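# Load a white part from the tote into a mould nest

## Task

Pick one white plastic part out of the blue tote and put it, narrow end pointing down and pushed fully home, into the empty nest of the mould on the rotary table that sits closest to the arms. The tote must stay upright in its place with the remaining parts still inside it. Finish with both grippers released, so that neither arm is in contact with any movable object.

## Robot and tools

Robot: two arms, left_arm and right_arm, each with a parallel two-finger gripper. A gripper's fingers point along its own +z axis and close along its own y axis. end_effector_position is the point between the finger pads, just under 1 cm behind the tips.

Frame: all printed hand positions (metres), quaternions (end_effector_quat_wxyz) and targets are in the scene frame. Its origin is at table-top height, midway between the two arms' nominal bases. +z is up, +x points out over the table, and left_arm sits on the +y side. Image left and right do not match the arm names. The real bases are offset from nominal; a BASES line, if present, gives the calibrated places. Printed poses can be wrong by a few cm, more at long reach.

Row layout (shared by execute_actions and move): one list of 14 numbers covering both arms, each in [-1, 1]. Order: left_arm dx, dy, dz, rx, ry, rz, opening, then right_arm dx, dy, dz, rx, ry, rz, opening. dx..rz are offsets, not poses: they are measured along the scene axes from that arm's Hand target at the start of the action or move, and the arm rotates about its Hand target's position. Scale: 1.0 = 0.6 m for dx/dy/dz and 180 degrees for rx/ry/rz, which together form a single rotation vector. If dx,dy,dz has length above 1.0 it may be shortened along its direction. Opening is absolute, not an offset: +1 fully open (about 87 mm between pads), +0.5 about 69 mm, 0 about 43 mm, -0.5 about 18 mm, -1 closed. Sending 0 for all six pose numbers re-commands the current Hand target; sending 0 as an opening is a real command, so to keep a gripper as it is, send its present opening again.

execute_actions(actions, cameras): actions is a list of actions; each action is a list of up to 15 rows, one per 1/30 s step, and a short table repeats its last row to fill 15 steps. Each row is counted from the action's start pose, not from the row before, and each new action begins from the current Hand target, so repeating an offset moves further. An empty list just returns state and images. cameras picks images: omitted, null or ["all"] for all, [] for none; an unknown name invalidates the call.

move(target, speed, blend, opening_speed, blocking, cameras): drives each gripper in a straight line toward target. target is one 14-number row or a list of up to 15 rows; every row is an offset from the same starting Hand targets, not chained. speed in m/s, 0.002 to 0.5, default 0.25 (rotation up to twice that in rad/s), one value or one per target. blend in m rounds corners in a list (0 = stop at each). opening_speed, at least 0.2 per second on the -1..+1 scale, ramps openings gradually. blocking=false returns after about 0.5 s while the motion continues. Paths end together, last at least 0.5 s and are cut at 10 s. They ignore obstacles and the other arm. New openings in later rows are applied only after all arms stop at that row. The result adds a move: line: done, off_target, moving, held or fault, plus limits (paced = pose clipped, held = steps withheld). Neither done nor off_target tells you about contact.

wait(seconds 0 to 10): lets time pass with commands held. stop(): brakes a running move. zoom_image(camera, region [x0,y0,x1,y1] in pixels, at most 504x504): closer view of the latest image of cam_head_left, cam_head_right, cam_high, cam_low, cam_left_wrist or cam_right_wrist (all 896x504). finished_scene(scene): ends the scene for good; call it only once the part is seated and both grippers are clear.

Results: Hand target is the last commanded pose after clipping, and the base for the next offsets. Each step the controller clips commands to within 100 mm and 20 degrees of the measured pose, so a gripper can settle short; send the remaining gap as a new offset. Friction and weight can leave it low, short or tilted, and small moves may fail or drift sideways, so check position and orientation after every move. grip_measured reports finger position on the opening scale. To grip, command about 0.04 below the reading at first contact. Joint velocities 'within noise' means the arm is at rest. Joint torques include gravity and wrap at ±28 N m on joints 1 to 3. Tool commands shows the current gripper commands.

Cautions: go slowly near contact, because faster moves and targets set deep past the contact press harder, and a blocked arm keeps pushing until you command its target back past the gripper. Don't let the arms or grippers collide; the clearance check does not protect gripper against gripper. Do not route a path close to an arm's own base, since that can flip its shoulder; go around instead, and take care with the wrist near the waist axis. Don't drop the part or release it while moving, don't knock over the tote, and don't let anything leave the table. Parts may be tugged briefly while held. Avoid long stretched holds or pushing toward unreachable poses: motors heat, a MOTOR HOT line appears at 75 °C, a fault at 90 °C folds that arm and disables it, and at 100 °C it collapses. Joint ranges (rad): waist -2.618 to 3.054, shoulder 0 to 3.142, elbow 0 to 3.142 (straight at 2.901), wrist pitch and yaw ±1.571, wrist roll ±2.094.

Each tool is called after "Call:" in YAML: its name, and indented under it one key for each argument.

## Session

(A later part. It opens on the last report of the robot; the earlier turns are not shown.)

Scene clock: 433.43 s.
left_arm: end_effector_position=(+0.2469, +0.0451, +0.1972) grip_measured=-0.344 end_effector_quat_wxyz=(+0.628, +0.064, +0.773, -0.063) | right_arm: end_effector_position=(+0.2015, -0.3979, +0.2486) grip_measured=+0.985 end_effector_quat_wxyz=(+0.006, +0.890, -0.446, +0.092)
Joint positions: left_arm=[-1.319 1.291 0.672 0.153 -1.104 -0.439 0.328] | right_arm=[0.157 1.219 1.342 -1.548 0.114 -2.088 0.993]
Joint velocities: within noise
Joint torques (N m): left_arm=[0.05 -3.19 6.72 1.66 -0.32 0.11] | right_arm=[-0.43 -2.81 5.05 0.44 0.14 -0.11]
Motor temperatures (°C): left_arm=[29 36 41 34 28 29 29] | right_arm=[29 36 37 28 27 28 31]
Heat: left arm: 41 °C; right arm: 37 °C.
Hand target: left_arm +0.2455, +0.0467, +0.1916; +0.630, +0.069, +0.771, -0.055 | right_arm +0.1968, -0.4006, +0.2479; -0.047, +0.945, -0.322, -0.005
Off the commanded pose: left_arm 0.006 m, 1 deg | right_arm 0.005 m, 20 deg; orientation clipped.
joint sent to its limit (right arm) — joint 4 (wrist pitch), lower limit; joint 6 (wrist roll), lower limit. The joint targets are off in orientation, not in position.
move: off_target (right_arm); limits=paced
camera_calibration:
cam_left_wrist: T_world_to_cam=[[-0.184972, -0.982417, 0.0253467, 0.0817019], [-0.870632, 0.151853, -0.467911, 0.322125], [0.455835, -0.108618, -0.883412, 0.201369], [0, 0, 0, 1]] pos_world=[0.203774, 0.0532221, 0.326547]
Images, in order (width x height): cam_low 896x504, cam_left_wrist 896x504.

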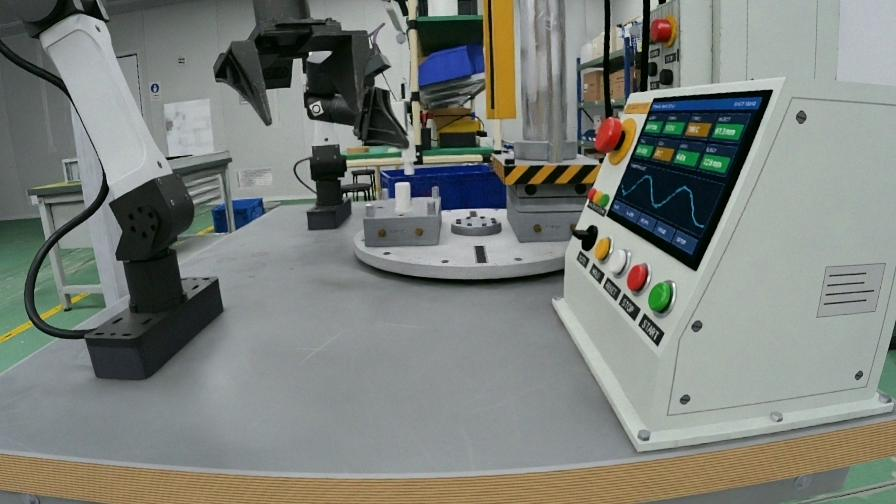

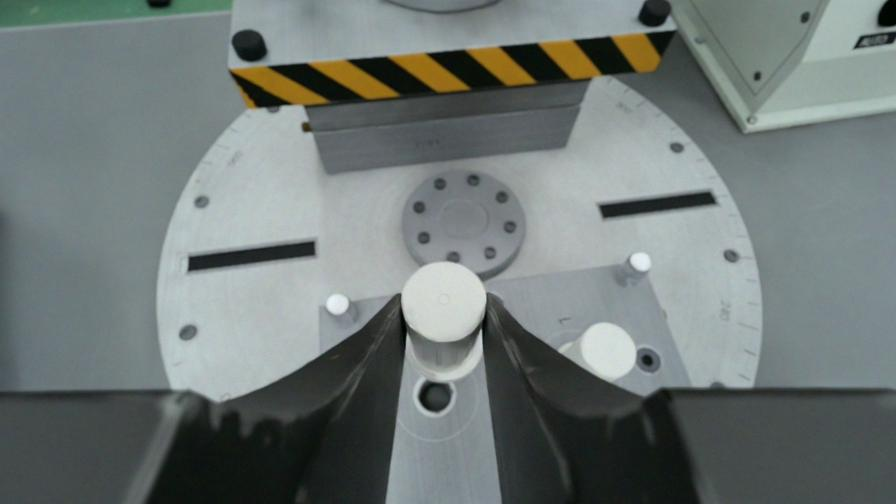

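Call:
move:
  target: [0,0.002,-0.045,-0.002,-0.0125,0,-0.6,0,0,0,0,0,0,1]
  speed: 0.05
  cameras: ["cam_left_wrist","cam_low"]

Call:
zoom_image:
  camera: "cam_low"
  region: [360, 150, 460, 250]

Call:
zoom_image:
  camera: "cam_left_wrist"
  region: [350, 230, 600, 420]

Scene clock: 449.83 s.
left_arm: end_effector_position=(+0.2472, +0.0459, +0.1701) grip_measured=-0.344 end_effector_quat_wxyz=(+0.644, +0.063, +0.760, -0.065) | right_arm: end_effector_position=(+0.2015, -0.3979, +0.2486) grip_measured=+0.985 end_effector_quat_wxyz=(+0.006, +0.890, -0.446, +0.092)
Joint positions: left_arm=[-1.328 1.363 0.549 0.426 -1.129 -0.371 0.328] | right_arm=[0.157 1.219 1.342 -1.548 0.114 -2.088 0.993]
Joint velocities: within noise
Joint torques (N m): left_arm=[0.05 -3.21 6.32 1.67 -0.28 0.09] | right_arm=[-0.42 -2.85 5.07 0.41 0.13 -0.1]
Motor temperatures (°C): left_arm=[29 34 40 34 28 29 30] | right_arm=[29 36 37 28 27 28 31]
Heat: left arm: 40 °C; right arm: 37 °C.
Hand target: left_arm +0.2455, +0.0479, +0.1646; +0.646, +0.069, +0.759, -0.055 | right_arm +0.1968, -0.4006, +0.2479; -0.047, +0.945, -0.322, -0.005
Off the commanded pose: left_arm 0.006 m, 1 deg | right_arm 0.005 m, 20 deg.
joint sent to its limit (right arm) — joint 4 (wrist pitch), lower limit; joint 6 (wrist roll), lower limit. The joint targets are off in orientation, not in position.
move: off_target (right_arm); limits=paced
camera_calibration:
cam_left_wrist: T_world_to_cam=[[-0.185432, -0.982348, 0.0246354, 0.083395], [-0.85108, 0.14802, -0.503738, 0.311022], [0.4912, -0.114376, -0.863505, 0.16556], [0, 0, 0, 1]] pos_world=[0.198845, 0.0548214, 0.297581]
Images, in order (width x height): cam_low 896x504, cam_left_wrist 896x504.

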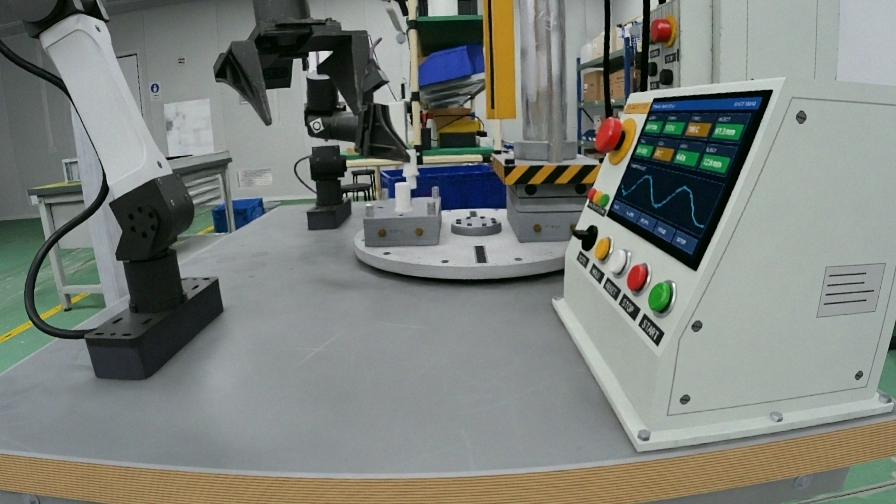

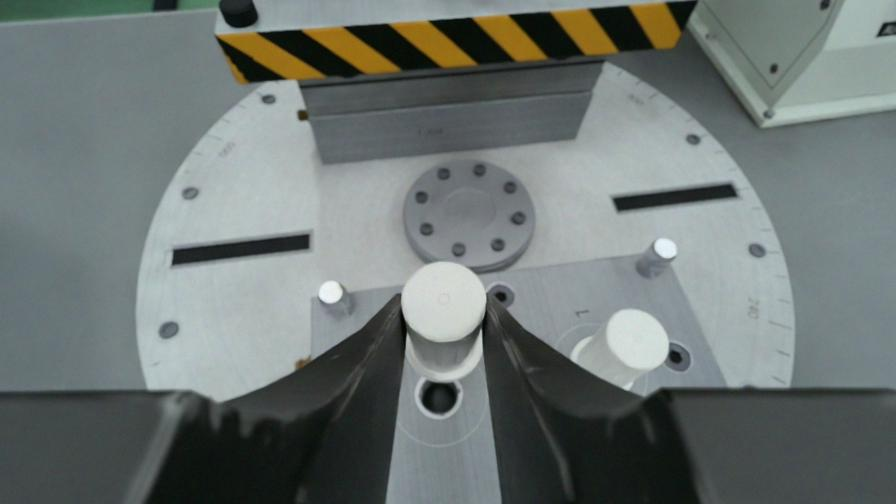

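Scaled by 5.040 from the camera's 896x504 image, which has a finer 1280x720 frame.

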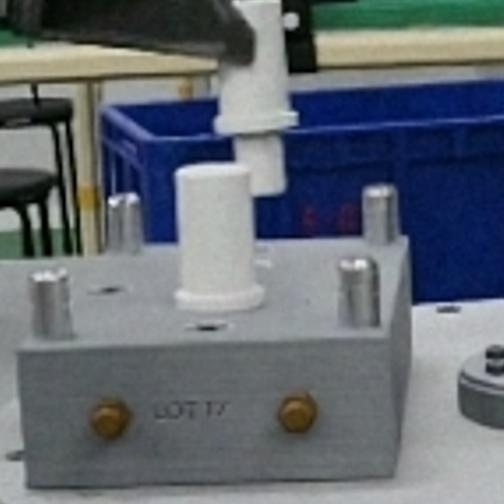

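Scaled by 2.016 from the camera's 896x504 image, which has a finer 1280x720 frame.

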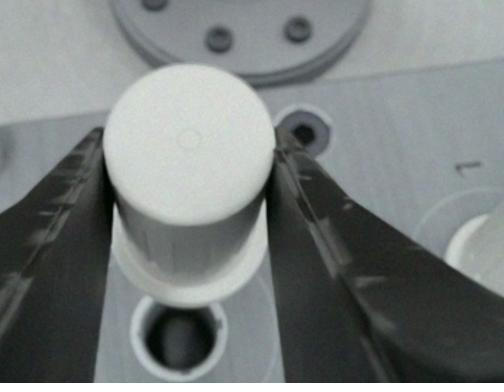

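Call:
move:
  target: [-0.002,0.001,-0.035,0.007,0,0,-0.6,0,0,0,0,0,0,1]
  speed: 0.04
  cameras: ["cam_left_wrist","cam_low"]

Call:
zoom_image:
  camera: "cam_low"
  region: [360, 150, 460, 250]

Call:
zoom_image:
  camera: "cam_left_wrist"
  region: [350, 230, 600, 420]

Scene clock: 467.63 s.
left_arm: end_effector_position=(+0.2461, +0.0464, +0.1482) grip_measured=-0.344 end_effector_quat_wxyz=(+0.643, +0.071, +0.760, -0.056) | right_arm: end_effector_position=(+0.2015, -0.3979, +0.2486) grip_measured=+0.985 end_effector_quat_wxyz=(+0.006, +0.890, -0.446, +0.092)
Joint positions: left_arm=[-1.334 1.433 0.506 0.521 -1.136 -0.365 0.328] | right_arm=[0.157 1.219 1.342 -1.548 0.114 -2.088 0.993]
Joint velocities: within noise
Joint torques (N m): left_arm=[0.03 -3.43 6.09 1.68 -0.29 0.09] | right_arm=[-0.39 -2.69 4.98 0.45 0.15 -0.12]
Motor temperatures (°C): left_arm=[29 34 40 34 28 29 30] | right_arm=[29 36 37 28 27 28 31]
Heat: left arm: 40 °C; right arm: 37 °C.
Hand target: left_arm +0.2444, +0.0485, +0.1437; +0.645, +0.075, +0.759, -0.047 | right_arm +0.1968, -0.4006, +0.2479; -0.047, +0.945, -0.322, -0.005
Off the commanded pose: left_arm 0.005 m, 1 deg | right_arm 0.005 m, 20 deg.
joint sent to its limit (right arm) — joint 4 (wrist pitch), lower limit; joint 6 (wrist roll), lower limit. The joint targets are off in orientation, not in position.
move: off_target (right_arm); limits=paced
camera_calibration:
cam_left_wrist: T_world_to_cam=[[-0.185372, -0.982668, 0.00116286, 0.0877493], [-0.851355, 0.16001, -0.499591, 0.297854], [0.490746, -0.0936001, -0.866261, 0.146831], [0, 0, 0, 1]] pos_world=[0.197789, 0.0523122, 0.275897]
Images, in order (width x height): cam_low 896x504, cam_left_wrist 896x504.

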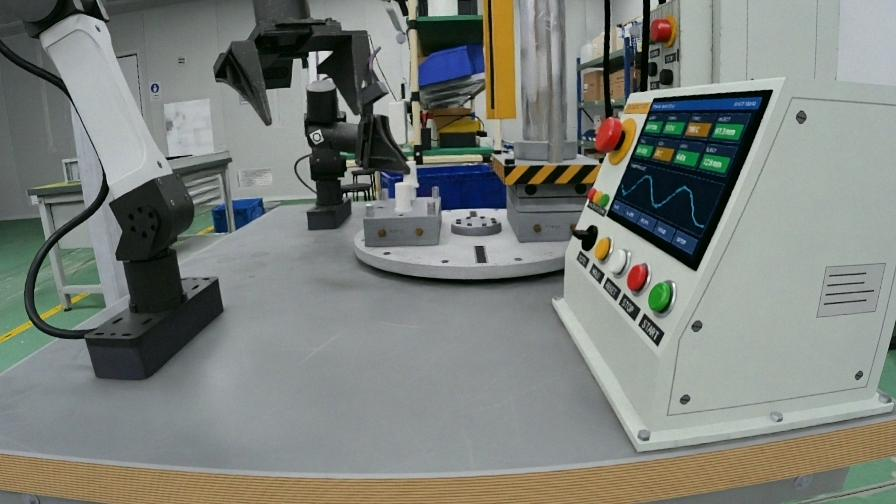

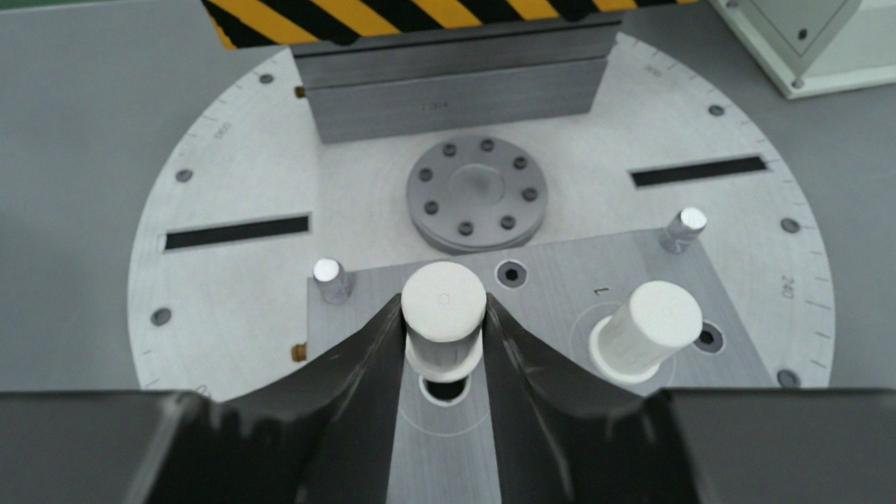

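Scaled by 5.040 from the camera's 896x504 image, which has a finer 1280x720 frame.

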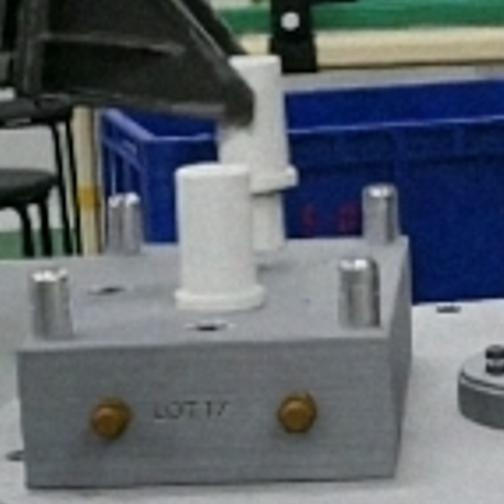

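Scaled by 2.016 from the camera's 896x504 image, which has a finer 1280x720 frame.

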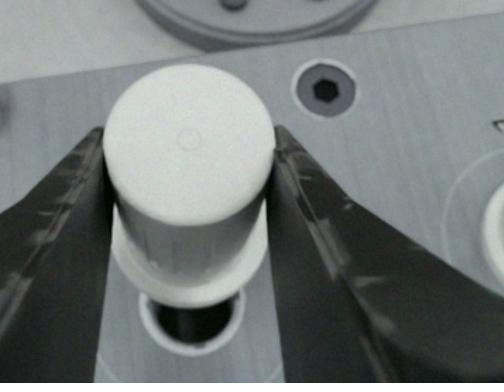

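Call:
move:
  target: [0,0,-0.03,0,0,0,-0.6,0,0,0,0,0,0,1]
  speed: 0.03
  cameras: ["cam_left_wrist","cam_low"]

Call:
zoom_image:
  camera: "cam_left_wrist"
  region: [350, 230, 600, 420]

Call:
zoom_image:
  camera: "cam_low"
  region: [360, 150, 460, 250]

Scene clock: 481.60 s.
left_arm: end_effector_position=(+0.2487, +0.0457, +0.1415) grip_measured=-0.344 end_effector_quat_wxyz=(+0.653, +0.050, +0.753, -0.062) | right_arm: end_effector_position=(+0.2015, -0.3979, +0.2486) grip_measured=+0.985 end_effector_quat_wxyz=(+0.006, +0.890, -0.446, +0.092)
Joint positions: left_arm=[-1.334 1.492 0.476 0.66 -1.162 -0.357 0.328] | right_arm=[0.157 1.219 1.342 -1.548 0.114 -2.088 0.993]
Joint velocities: within noise
Joint torques (N m): left_arm=[0.02 -2.88 4.89 1.38 0.02 0.04] | right_arm=[-0.31 -2.89 4.94 0.43 0.13 -0.08]
Motor temperatures (°C): left_arm=[29 33 41 34 28 29 30] | right_arm=[29 36 37 28 27 28 31]
Heat: left arm: 41 °C; right arm: 37 °C.
Hand target: left_arm +0.2444, +0.0485, +0.1257; +0.645, +0.075, +0.759, -0.047 | right_arm +0.1968, -0.4006, +0.2479; -0.047, +0.945, -0.322, -0.005
Off the commanded pose: left_arm 0.017 m, 4 deg | right_arm 0.005 m, 20 deg; orientation clipped.
joint sent to its limit (right arm) — joint 4 (wrist pitch), lower limit; joint 6 (wrist roll), lower limit. The joint targets are off in orientation, not in position.
move: off_target (left_arm, right_arm); limits=paced
camera_calibration:
cam_left_wrist: T_world_to_cam=[[-0.162868, -0.985971, 0.0365371, 0.0770304], [-0.843291, 0.119885, -0.523916, 0.300106], [0.512185, -0.116141, -0.850986, 0.133192], [0, 0, 0, 1]] pos_world=[0.197403, 0.0554406, 0.267761]
Images, in order (width x height): cam_low 896x504, cam_left_wrist 896x504.

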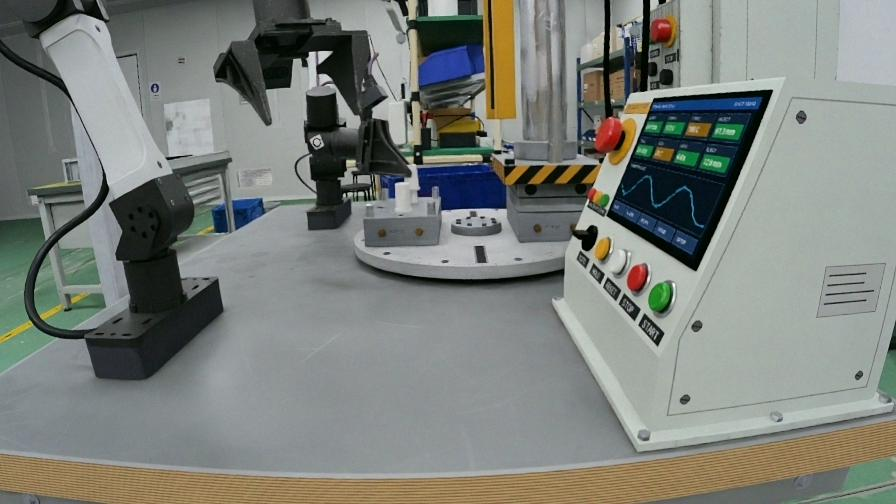

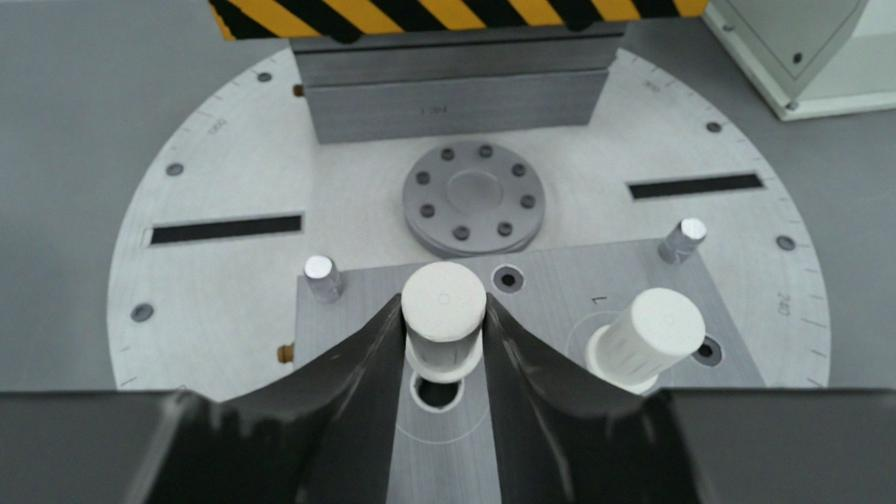

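Scaled by 2.016 from the camera's 896x504 image, which has a finer 1280x720 frame.

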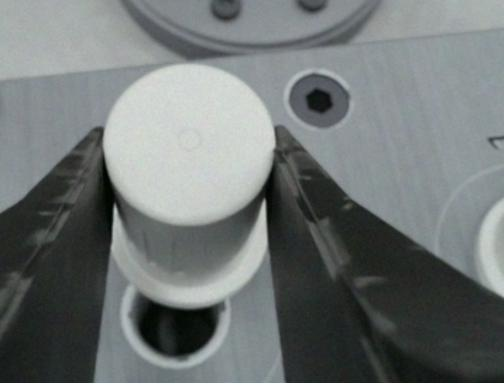

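Scaled by 5.040 from the camera's 896x504 image, which has a finer 1280x720 frame.

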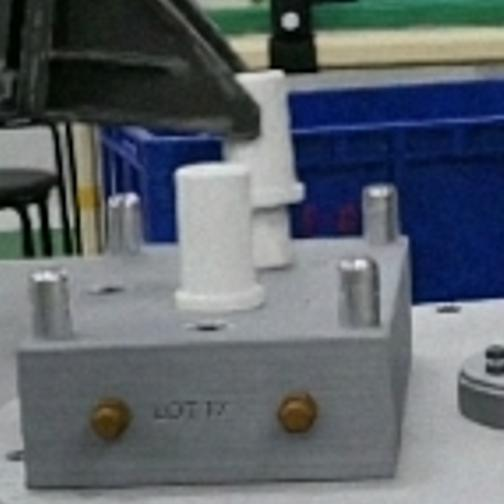

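Call:
move:
  target: [0,0,0.06,0,0,0,-0.6,0,0,0,0,0,0,1]
  speed: 0.06

Call:
zoom_image:
  camera: "cam_head_right"
  region: [350, 200, 550, 370]

Call:
zoom_image:
  camera: "cam_high"
  region: [370, 220, 510, 340]

Call:
zoom_image:
  camera: "cam_low"
  region: [360, 130, 460, 250]

Call:
zoom_image:
  camera: "cam_left_wrist"
  region: [280, 190, 730, 440]

Scene clock: 561.60 s.
left_arm: end_effector_position=(+0.2461, +0.0574, +0.1495) grip_measured=-0.344 end_effector_quat_wxyz=(+0.643, +0.082, +0.761, -0.026) | right_arm: end_effector_position=(+0.2015, -0.3979, +0.2486) grip_measured=+0.985 end_effector_quat_wxyz=(+0.006, +0.890, -0.446, +0.092)
Joint positions: left_arm=[-1.334 1.406 0.509 0.45 -1.161 -0.348 0.328] | right_arm=[0.157 1.219 1.342 -1.548 0.114 -2.088 0.993]
Joint velocities: within noise
Joint torques (N m): left_arm=[0.01 -5.87 9.63 1.36 -0.05 -0.05] | right_arm=[-0.34 -2.93 5.08 0.45 0.13 -0.1]
Motor temperatures (°C): left_arm=[29 32 39 35 27 29 30] | right_arm=[29 35 37 28 27 28 31]
Heat: left arm: 39 °C; right arm: 37 °C.
Hand target: left_arm +0.2444, +0.0485, +0.1615; +0.645, +0.075, +0.759, -0.047 | right_arm +0.1968, -0.4006, +0.2479; -0.047, +0.945, -0.322, -0.005
Off the commanded pose: left_arm 0.015 m, 3 deg | right_arm 0.005 m, 20 deg.
joint sent to its limit (right arm) — joint 4 (wrist pitch), lower limit; joint 6 (wrist roll), lower limit. The joint targets are off in orientation, not in position.
move: off_target (left_arm, right_arm); limits=paced
camera_calibration:
cam_left_wrist: T_world_to_cam=[[-0.164876, -0.984638, -0.0574858, 0.102365], [-0.852752, 0.171593, -0.493326, 0.295531], [0.495611, -0.0323164, -0.867943, 0.144508], [0, 0, 0, 1]] pos_world=[0.197272, 0.0547513, 0.277102]
cam_right_wrist: T_world_to_cam=[[0.788687, 0.609154, 0.0830882, 0.0588002], [0.263848, -0.45744, 0.849196, -0.420945], [0.555299, -0.647827, -0.521501, -0.0984267], [0, 0, 0, 1]] pos_world=[0.119347, -0.292139, 0.30125]

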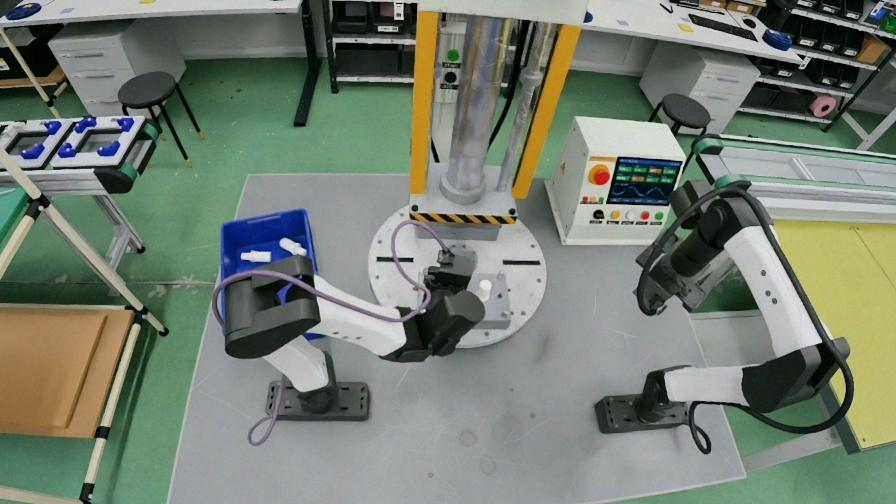

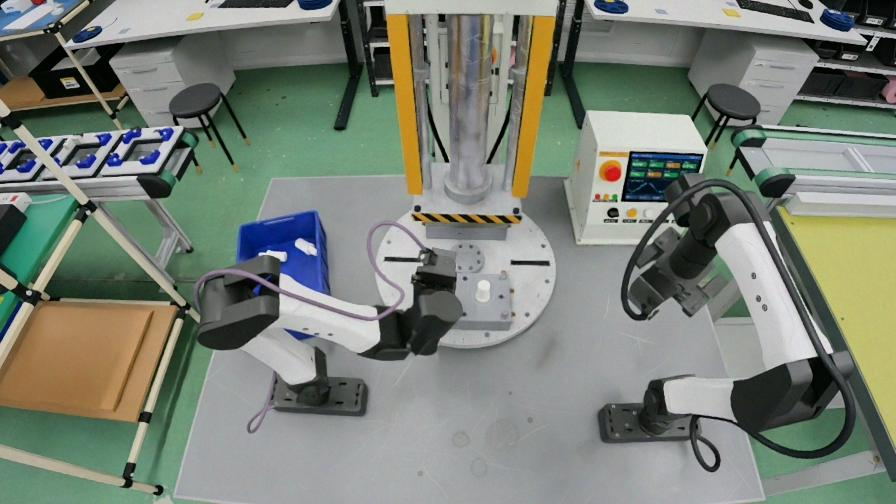

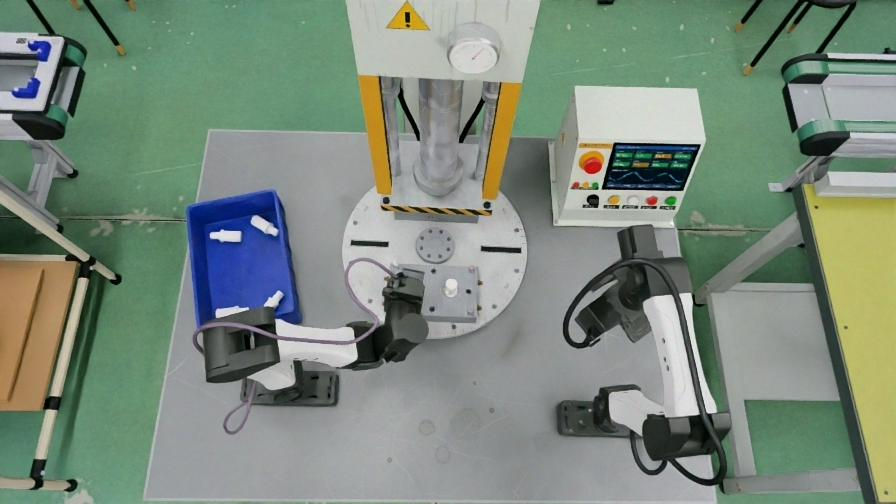

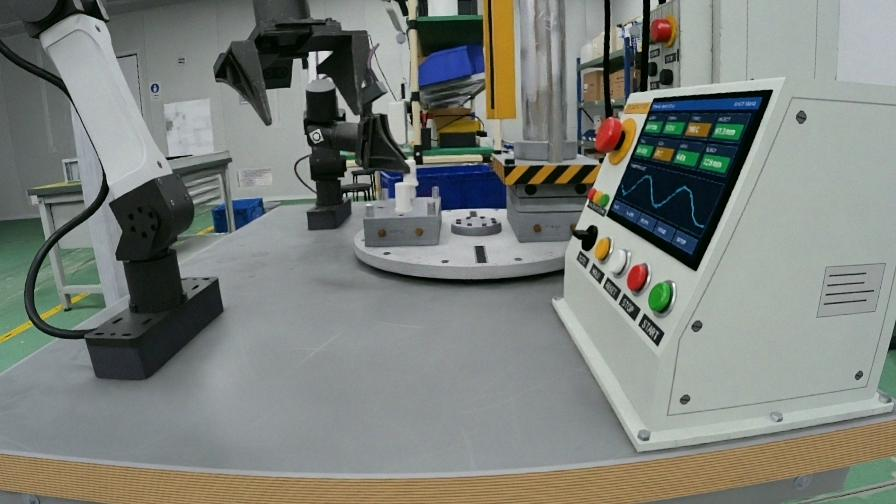

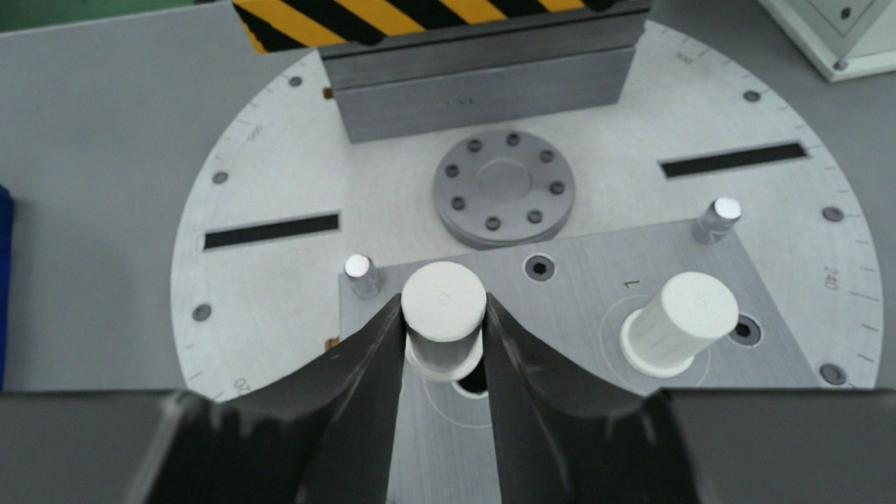

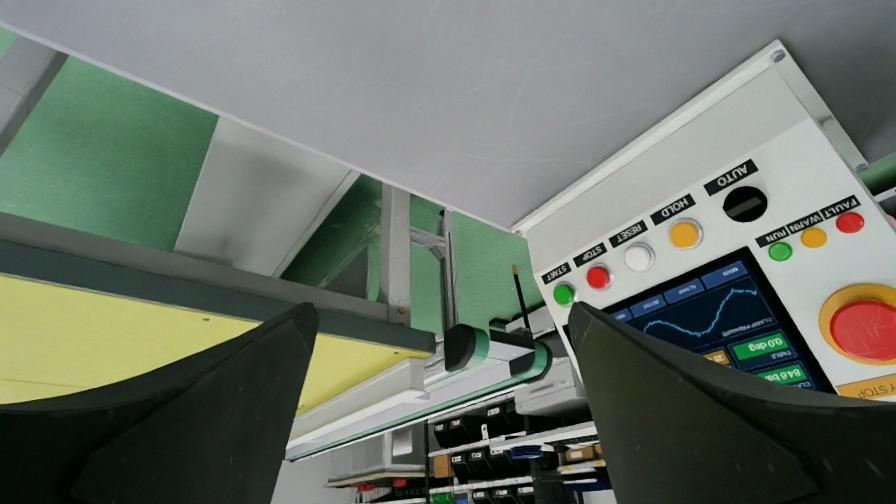

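Scaled by 2.520 from the camera's 896x504 image, which has a finer 1280x720 frame.

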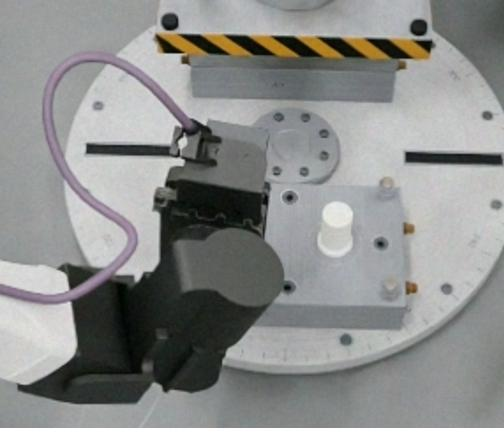

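Scaled by 3.600 from the camera's 896x504 image, which has a finer 1280x720 frame.

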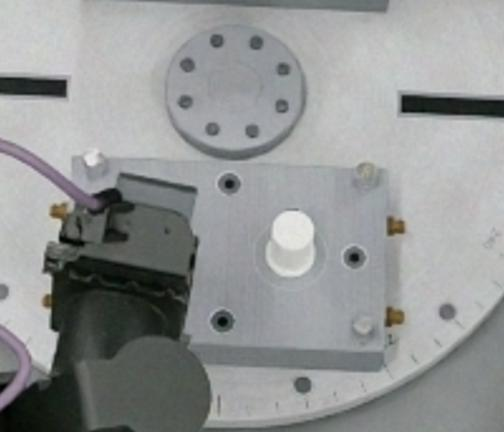

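Scaled by 4.200 from the camera's 896x504 image, which has a finer 1280x720 frame.

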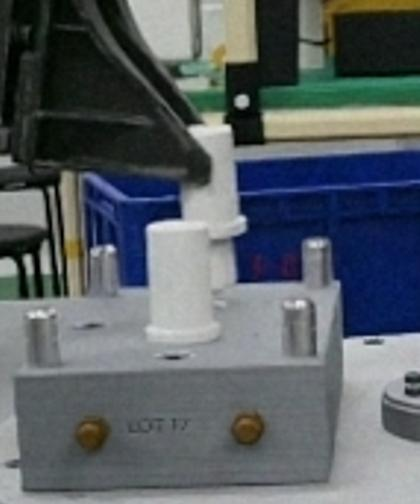

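Scaled by 1.120 from the camera's 896x504 image, which has a finer 1280x720 frame.

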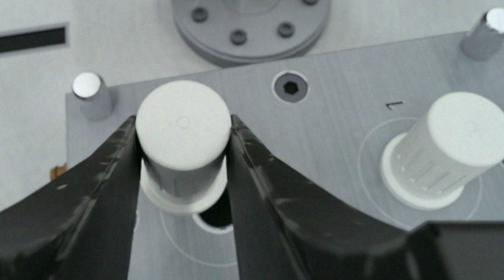

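Call:
wait:
  seconds: 1
  cameras: ["cam_left_wrist"]

Scene clock: 567.27 s.
left_arm: end_effector_position=(+0.2461, +0.0574, +0.1494) grip_measured=-0.344 end_effector_quat_wxyz=(+0.643, +0.082, +0.761, -0.026) | right_arm: end_effector_position=(+0.2015, -0.3979, +0.2486) grip_measured=+0.985 end_effector_quat_wxyz=(+0.006, +0.890, -0.446, +0.092)
Joint positions: left_arm=[-1.334 1.406 0.509 0.449 -1.161 -0.348 0.328] | right_arm=[0.157 1.219 1.342 -1.548 0.114 -2.088 0.993]
Joint velocities: within noise
Joint torques (N m): left_arm=[0.01 -5.87 9.68 1.38 -0.06 -0.05] | right_arm=[-0.38 -2.85 5.01 0.41 0.12 -0.09]
Motor temperatures (°C): left_arm=[29 33 40 35 27 29 30] | right_arm=[29 35 37 28 27 28 31]
Heat: left arm: 40 °C; right arm: 37 °C.
Hand target: left_arm +0.2444, +0.0485, +0.1615; +0.645, +0.075, +0.759, -0.047 | right_arm +0.1968, -0.4006, +0.2479; -0.047, +0.945, -0.322, -0.005
Tool commands: left_gripper/opening=-0.6 right_gripper/opening=+1.0
Off the commanded pose: left_arm 0.015 m, 3 deg | right_arm 0.005 m, 20 deg.
wait: 1.00 s; at rest from the start
camera_calibration:
cam_left_wrist: T_world_to_cam=[[-0.165234, -0.98454, -0.0581272, 0.102548], [-0.852856, 0.172235, -0.492922, 0.295365], [0.495313, -0.0318732, -0.86813, 0.144498], [0, 0, 0, 1]] pos_world=[0.197277, 0.0546955, 0.276996]
Images, in order (width x height): cam_left_wrist 896x504.

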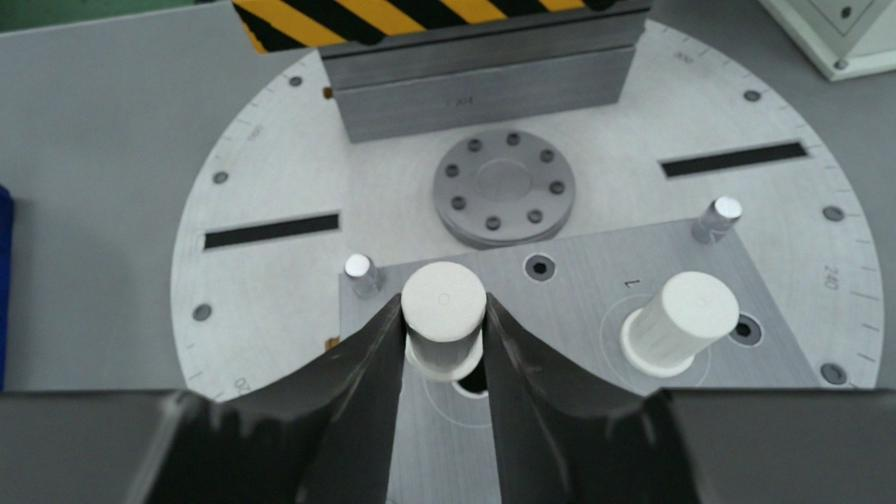

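Call:
move:
  target: [0,0,0.03,0,0,0,-0.6,0,0,0,0,0,0,1]
  speed: 0.04
  cameras: ["cam_left_wrist"]

Call:
zoom_image:
  camera: "cam_left_wrist"
  region: [280, 190, 730, 440]

Scene clock: 581.27 s.
left_arm: end_effector_position=(+0.2463, +0.0565, +0.1670) grip_measured=-0.344 end_effector_quat_wxyz=(+0.643, +0.082, +0.761, -0.026) | right_arm: end_effector_position=(+0.2015, -0.3979, +0.2486) grip_measured=+0.985 end_effector_quat_wxyz=(+0.006, +0.890, -0.446, +0.092)
Joint positions: left_arm=[-1.334 1.355 0.556 0.353 -1.161 -0.348 0.328] | right_arm=[0.157 1.219 1.342 -1.548 0.114 -2.088 0.993]
Joint velocities: within noise
Joint torques (N m): left_arm=[0.02 -5.75 10.06 1.38 -0.05 -0.05] | right_arm=[-0.29 -2.71 4.96 0.45 0.15 -0.07]
Motor temperatures (°C): left_arm=[29 34 41 34 27 29 30] | right_arm=[29 35 37 28 27 28 31]
Heat: left arm: 41 °C; right arm: 37 °C.
Hand target: left_arm +0.2444, +0.0485, +0.1796; +0.645, +0.075, +0.759, -0.047 | right_arm +0.1968, -0.4006, +0.2479; -0.047, +0.945, -0.322, -0.005
Off the commanded pose: left_arm 0.015 m, 3 deg | right_arm 0.005 m, 20 deg; orientation clipped.
joint sent to its limit (right arm) — joint 4 (wrist pitch), lower limit; joint 6 (wrist roll), lower limit. The joint targets are off in orientation, not in position.
move: off_target (left_arm, right_arm); limits=paced
camera_calibration:
cam_left_wrist: T_world_to_cam=[[-0.165577, -0.984507, -0.0577123, 0.102743], [-0.852834, 0.172327, -0.492928, 0.304299], [0.495236, -0.0323983, -0.868154, 0.159669], [0, 0, 0, 1]] pos_world=[0.197454, 0.0538856, 0.294544]
Images, in order (width x height): cam_left_wrist 896x504.

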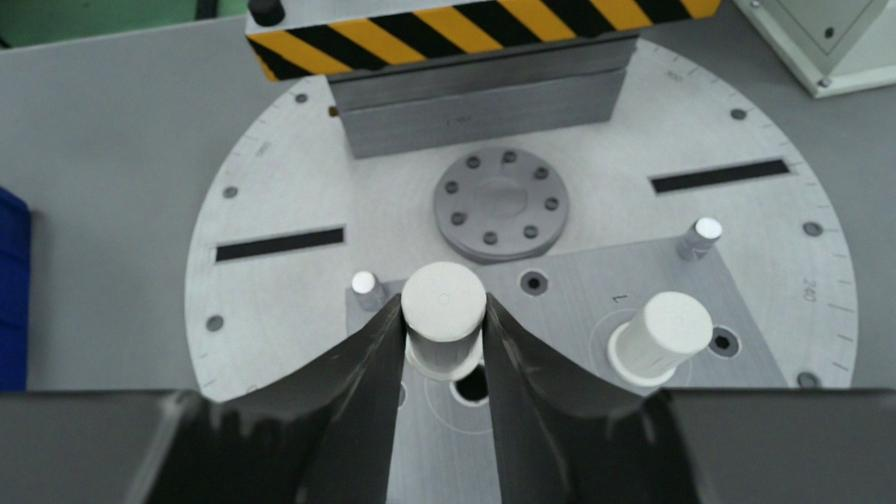

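Scaled by 1.120 from the camera's 896x504 image, which has a finer 1280x720 frame.

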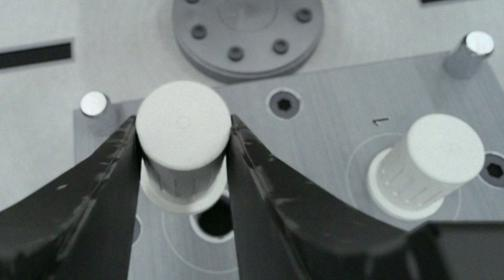

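Call:
move:
  target: [0,0,0.015,0,0,0,-0.6,0,0,0,0,0,0,1]
  speed: 0.04
  cameras: ["cam_left_wrist"]

Call:
zoom_image:
  camera: "cam_left_wrist"
  region: [280, 190, 730, 440]

Scene clock: 592.70 s.
left_arm: end_effector_position=(+0.2464, +0.0560, +0.1759) grip_measured=-0.344 end_effector_quat_wxyz=(+0.643, +0.082, +0.761, -0.027) | right_arm: end_effector_position=(+0.2015, -0.3979, +0.2486) grip_measured=+0.985 end_effector_quat_wxyz=(+0.006, +0.890, -0.446, +0.092)
Joint positions: left_arm=[-1.334 1.333 0.581 0.306 -1.161 -0.348 0.328] | right_arm=[0.157 1.219 1.342 -1.548 0.114 -2.088 0.993]
Joint velocities: within noise
Joint torques (N m): left_arm=[0.01 -5.7 10.22 1.38 -0.05 -0.05] | right_arm=[-0.34 -2.8 4.98 0.43 0.15 -0.1]
Motor temperatures (°C): left_arm=[29 35 43 35 27 29 30] | right_arm=[29 35 37 28 27 28 31]
Heat: left arm: 43 °C; right arm: 37 °C.
Hand target: left_arm +0.2444, +0.0485, +0.1887; +0.645, +0.075, +0.759, -0.047 | right_arm +0.1968, -0.4006, +0.2479; -0.047, +0.945, -0.322, -0.005
Off the commanded pose: left_arm 0.015 m, 3 deg | right_arm 0.005 m, 20 deg; orientation clipped.
joint sent to its limit (right arm) — joint 4 (wrist pitch), lower limit; joint 6 (wrist roll), lower limit. The joint targets are off in orientation, not in position.
move: off_target (left_arm, right_arm); limits=paced
camera_calibration:
cam_left_wrist: T_world_to_cam=[[-0.165572, -0.984528, -0.0573603, 0.102746], [-0.852792, 0.172144, -0.493064, 0.308901], [0.49531, -0.0327211, -0.8681, 0.167345], [0, 0, 0, 1]] pos_world=[0.197552, 0.0534565, 0.303474]
Images, in order (width x height): cam_left_wrist 896x504.

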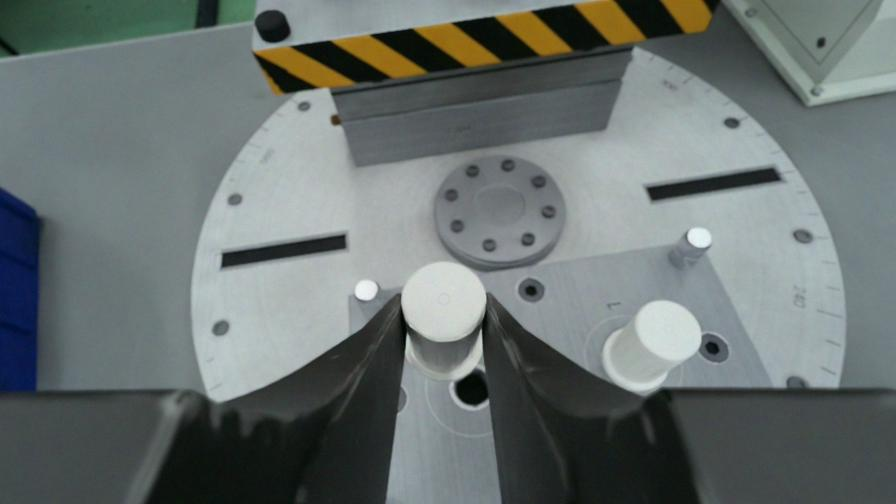

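Scaled by 1.120 from the camera's 896x504 image, which has a finer 1280x720 frame.

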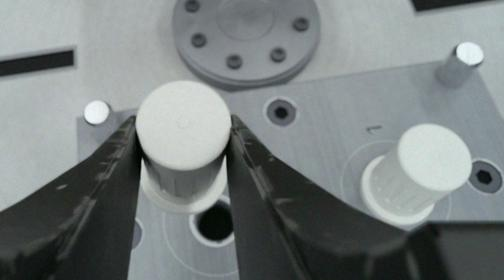

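Call:
move:
  target: [-0.01,-0.001,-0.02,-0.012,0,-0.004,-0.6,0,0,0,0,0,0,1]
  speed: 0.04
  cameras: ["cam_left_wrist","cam_low"]

Call:
zoom_image:
  camera: "cam_left_wrist"
  region: [330, 220, 730, 440]

Call:
zoom_image:
  camera: "cam_low"
  region: [360, 150, 460, 250]

Scene clock: 681.33 s.
left_arm: end_effector_position=(+0.2412, +0.0496, +0.1763) grip_measured=-0.344 end_effector_quat_wxyz=(+0.646, +0.070, +0.758, -0.053) | right_arm: end_effector_position=(+0.2015, -0.3979, +0.2486) grip_measured=+0.985 end_effector_quat_wxyz=(+0.006, +0.890, -0.446, +0.092)
Joint positions: left_arm=[-1.353 1.333 0.564 0.356 -1.161 -0.372 0.328] | right_arm=[0.157 1.219 1.342 -1.548 0.114 -2.088 0.993]
Joint velocities: within noise
Joint torques (N m): left_arm=[0.05 -4.81 6.57 1.65 -0.07 -0.08] | right_arm=[-0.31 -2.85 5.01 0.43 0.14 -0.1]
Motor temperatures (°C): left_arm=[29 36 46 36 27 29 30] | right_arm=[29 35 37 28 27 28 31]
Heat: left arm: 46 °C; right arm: 37 °C.
Hand target: left_arm +0.2383, +0.0479, +0.1766; +0.646, +0.068, +0.758, -0.066 | right_arm +0.1968, -0.4006, +0.2479; -0.047, +0.945, -0.322, -0.005
Off the commanded pose: left_arm 0.003 m, 2 deg | right_arm 0.005 m, 20 deg.
joint sent to its limit (right arm) — joint 4 (wrist pitch), lower limit; joint 6 (wrist roll), lower limit. The joint targets are off in orientation, not in position.
move: off_target (right_arm)
camera_calibration:
cam_left_wrist: T_world_to_cam=[[-0.181001, -0.983479, -0.00296663, 0.0896705], [-0.848626, 0.157705, -0.504938, 0.307603], [0.497063, -0.0888764, -0.863151, 0.171494], [0, 0, 0, 1]] pos_world=[0.192028, 0.0549201, 0.303612]
Images, in order (width x height): cam_low 896x504, cam_left_wrist 896x504.

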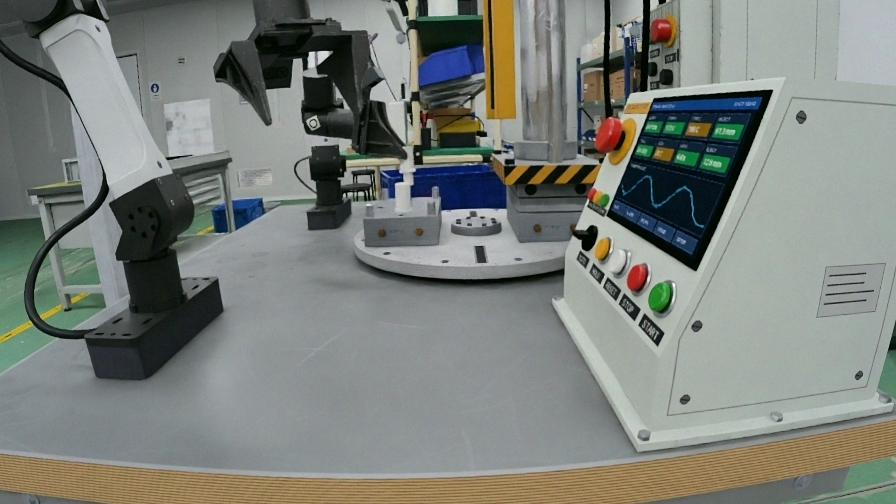

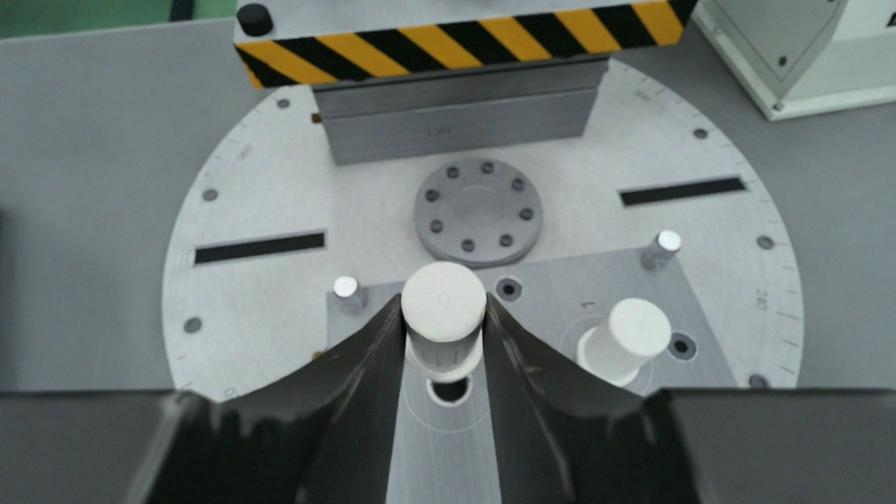

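Scaled by 1.260 from the camera's 896x504 image, which has a finer 1280x720 frame.

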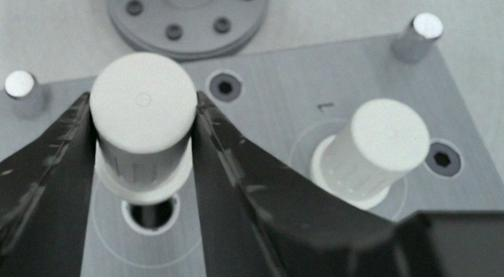

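Scaled by 5.040 from the camera's 896x504 image, which has a finer 1280x720 frame.

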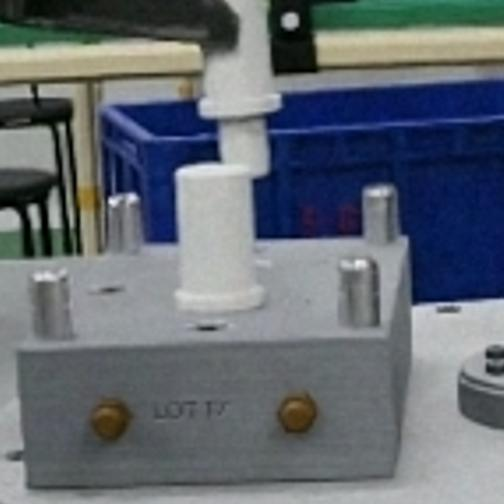

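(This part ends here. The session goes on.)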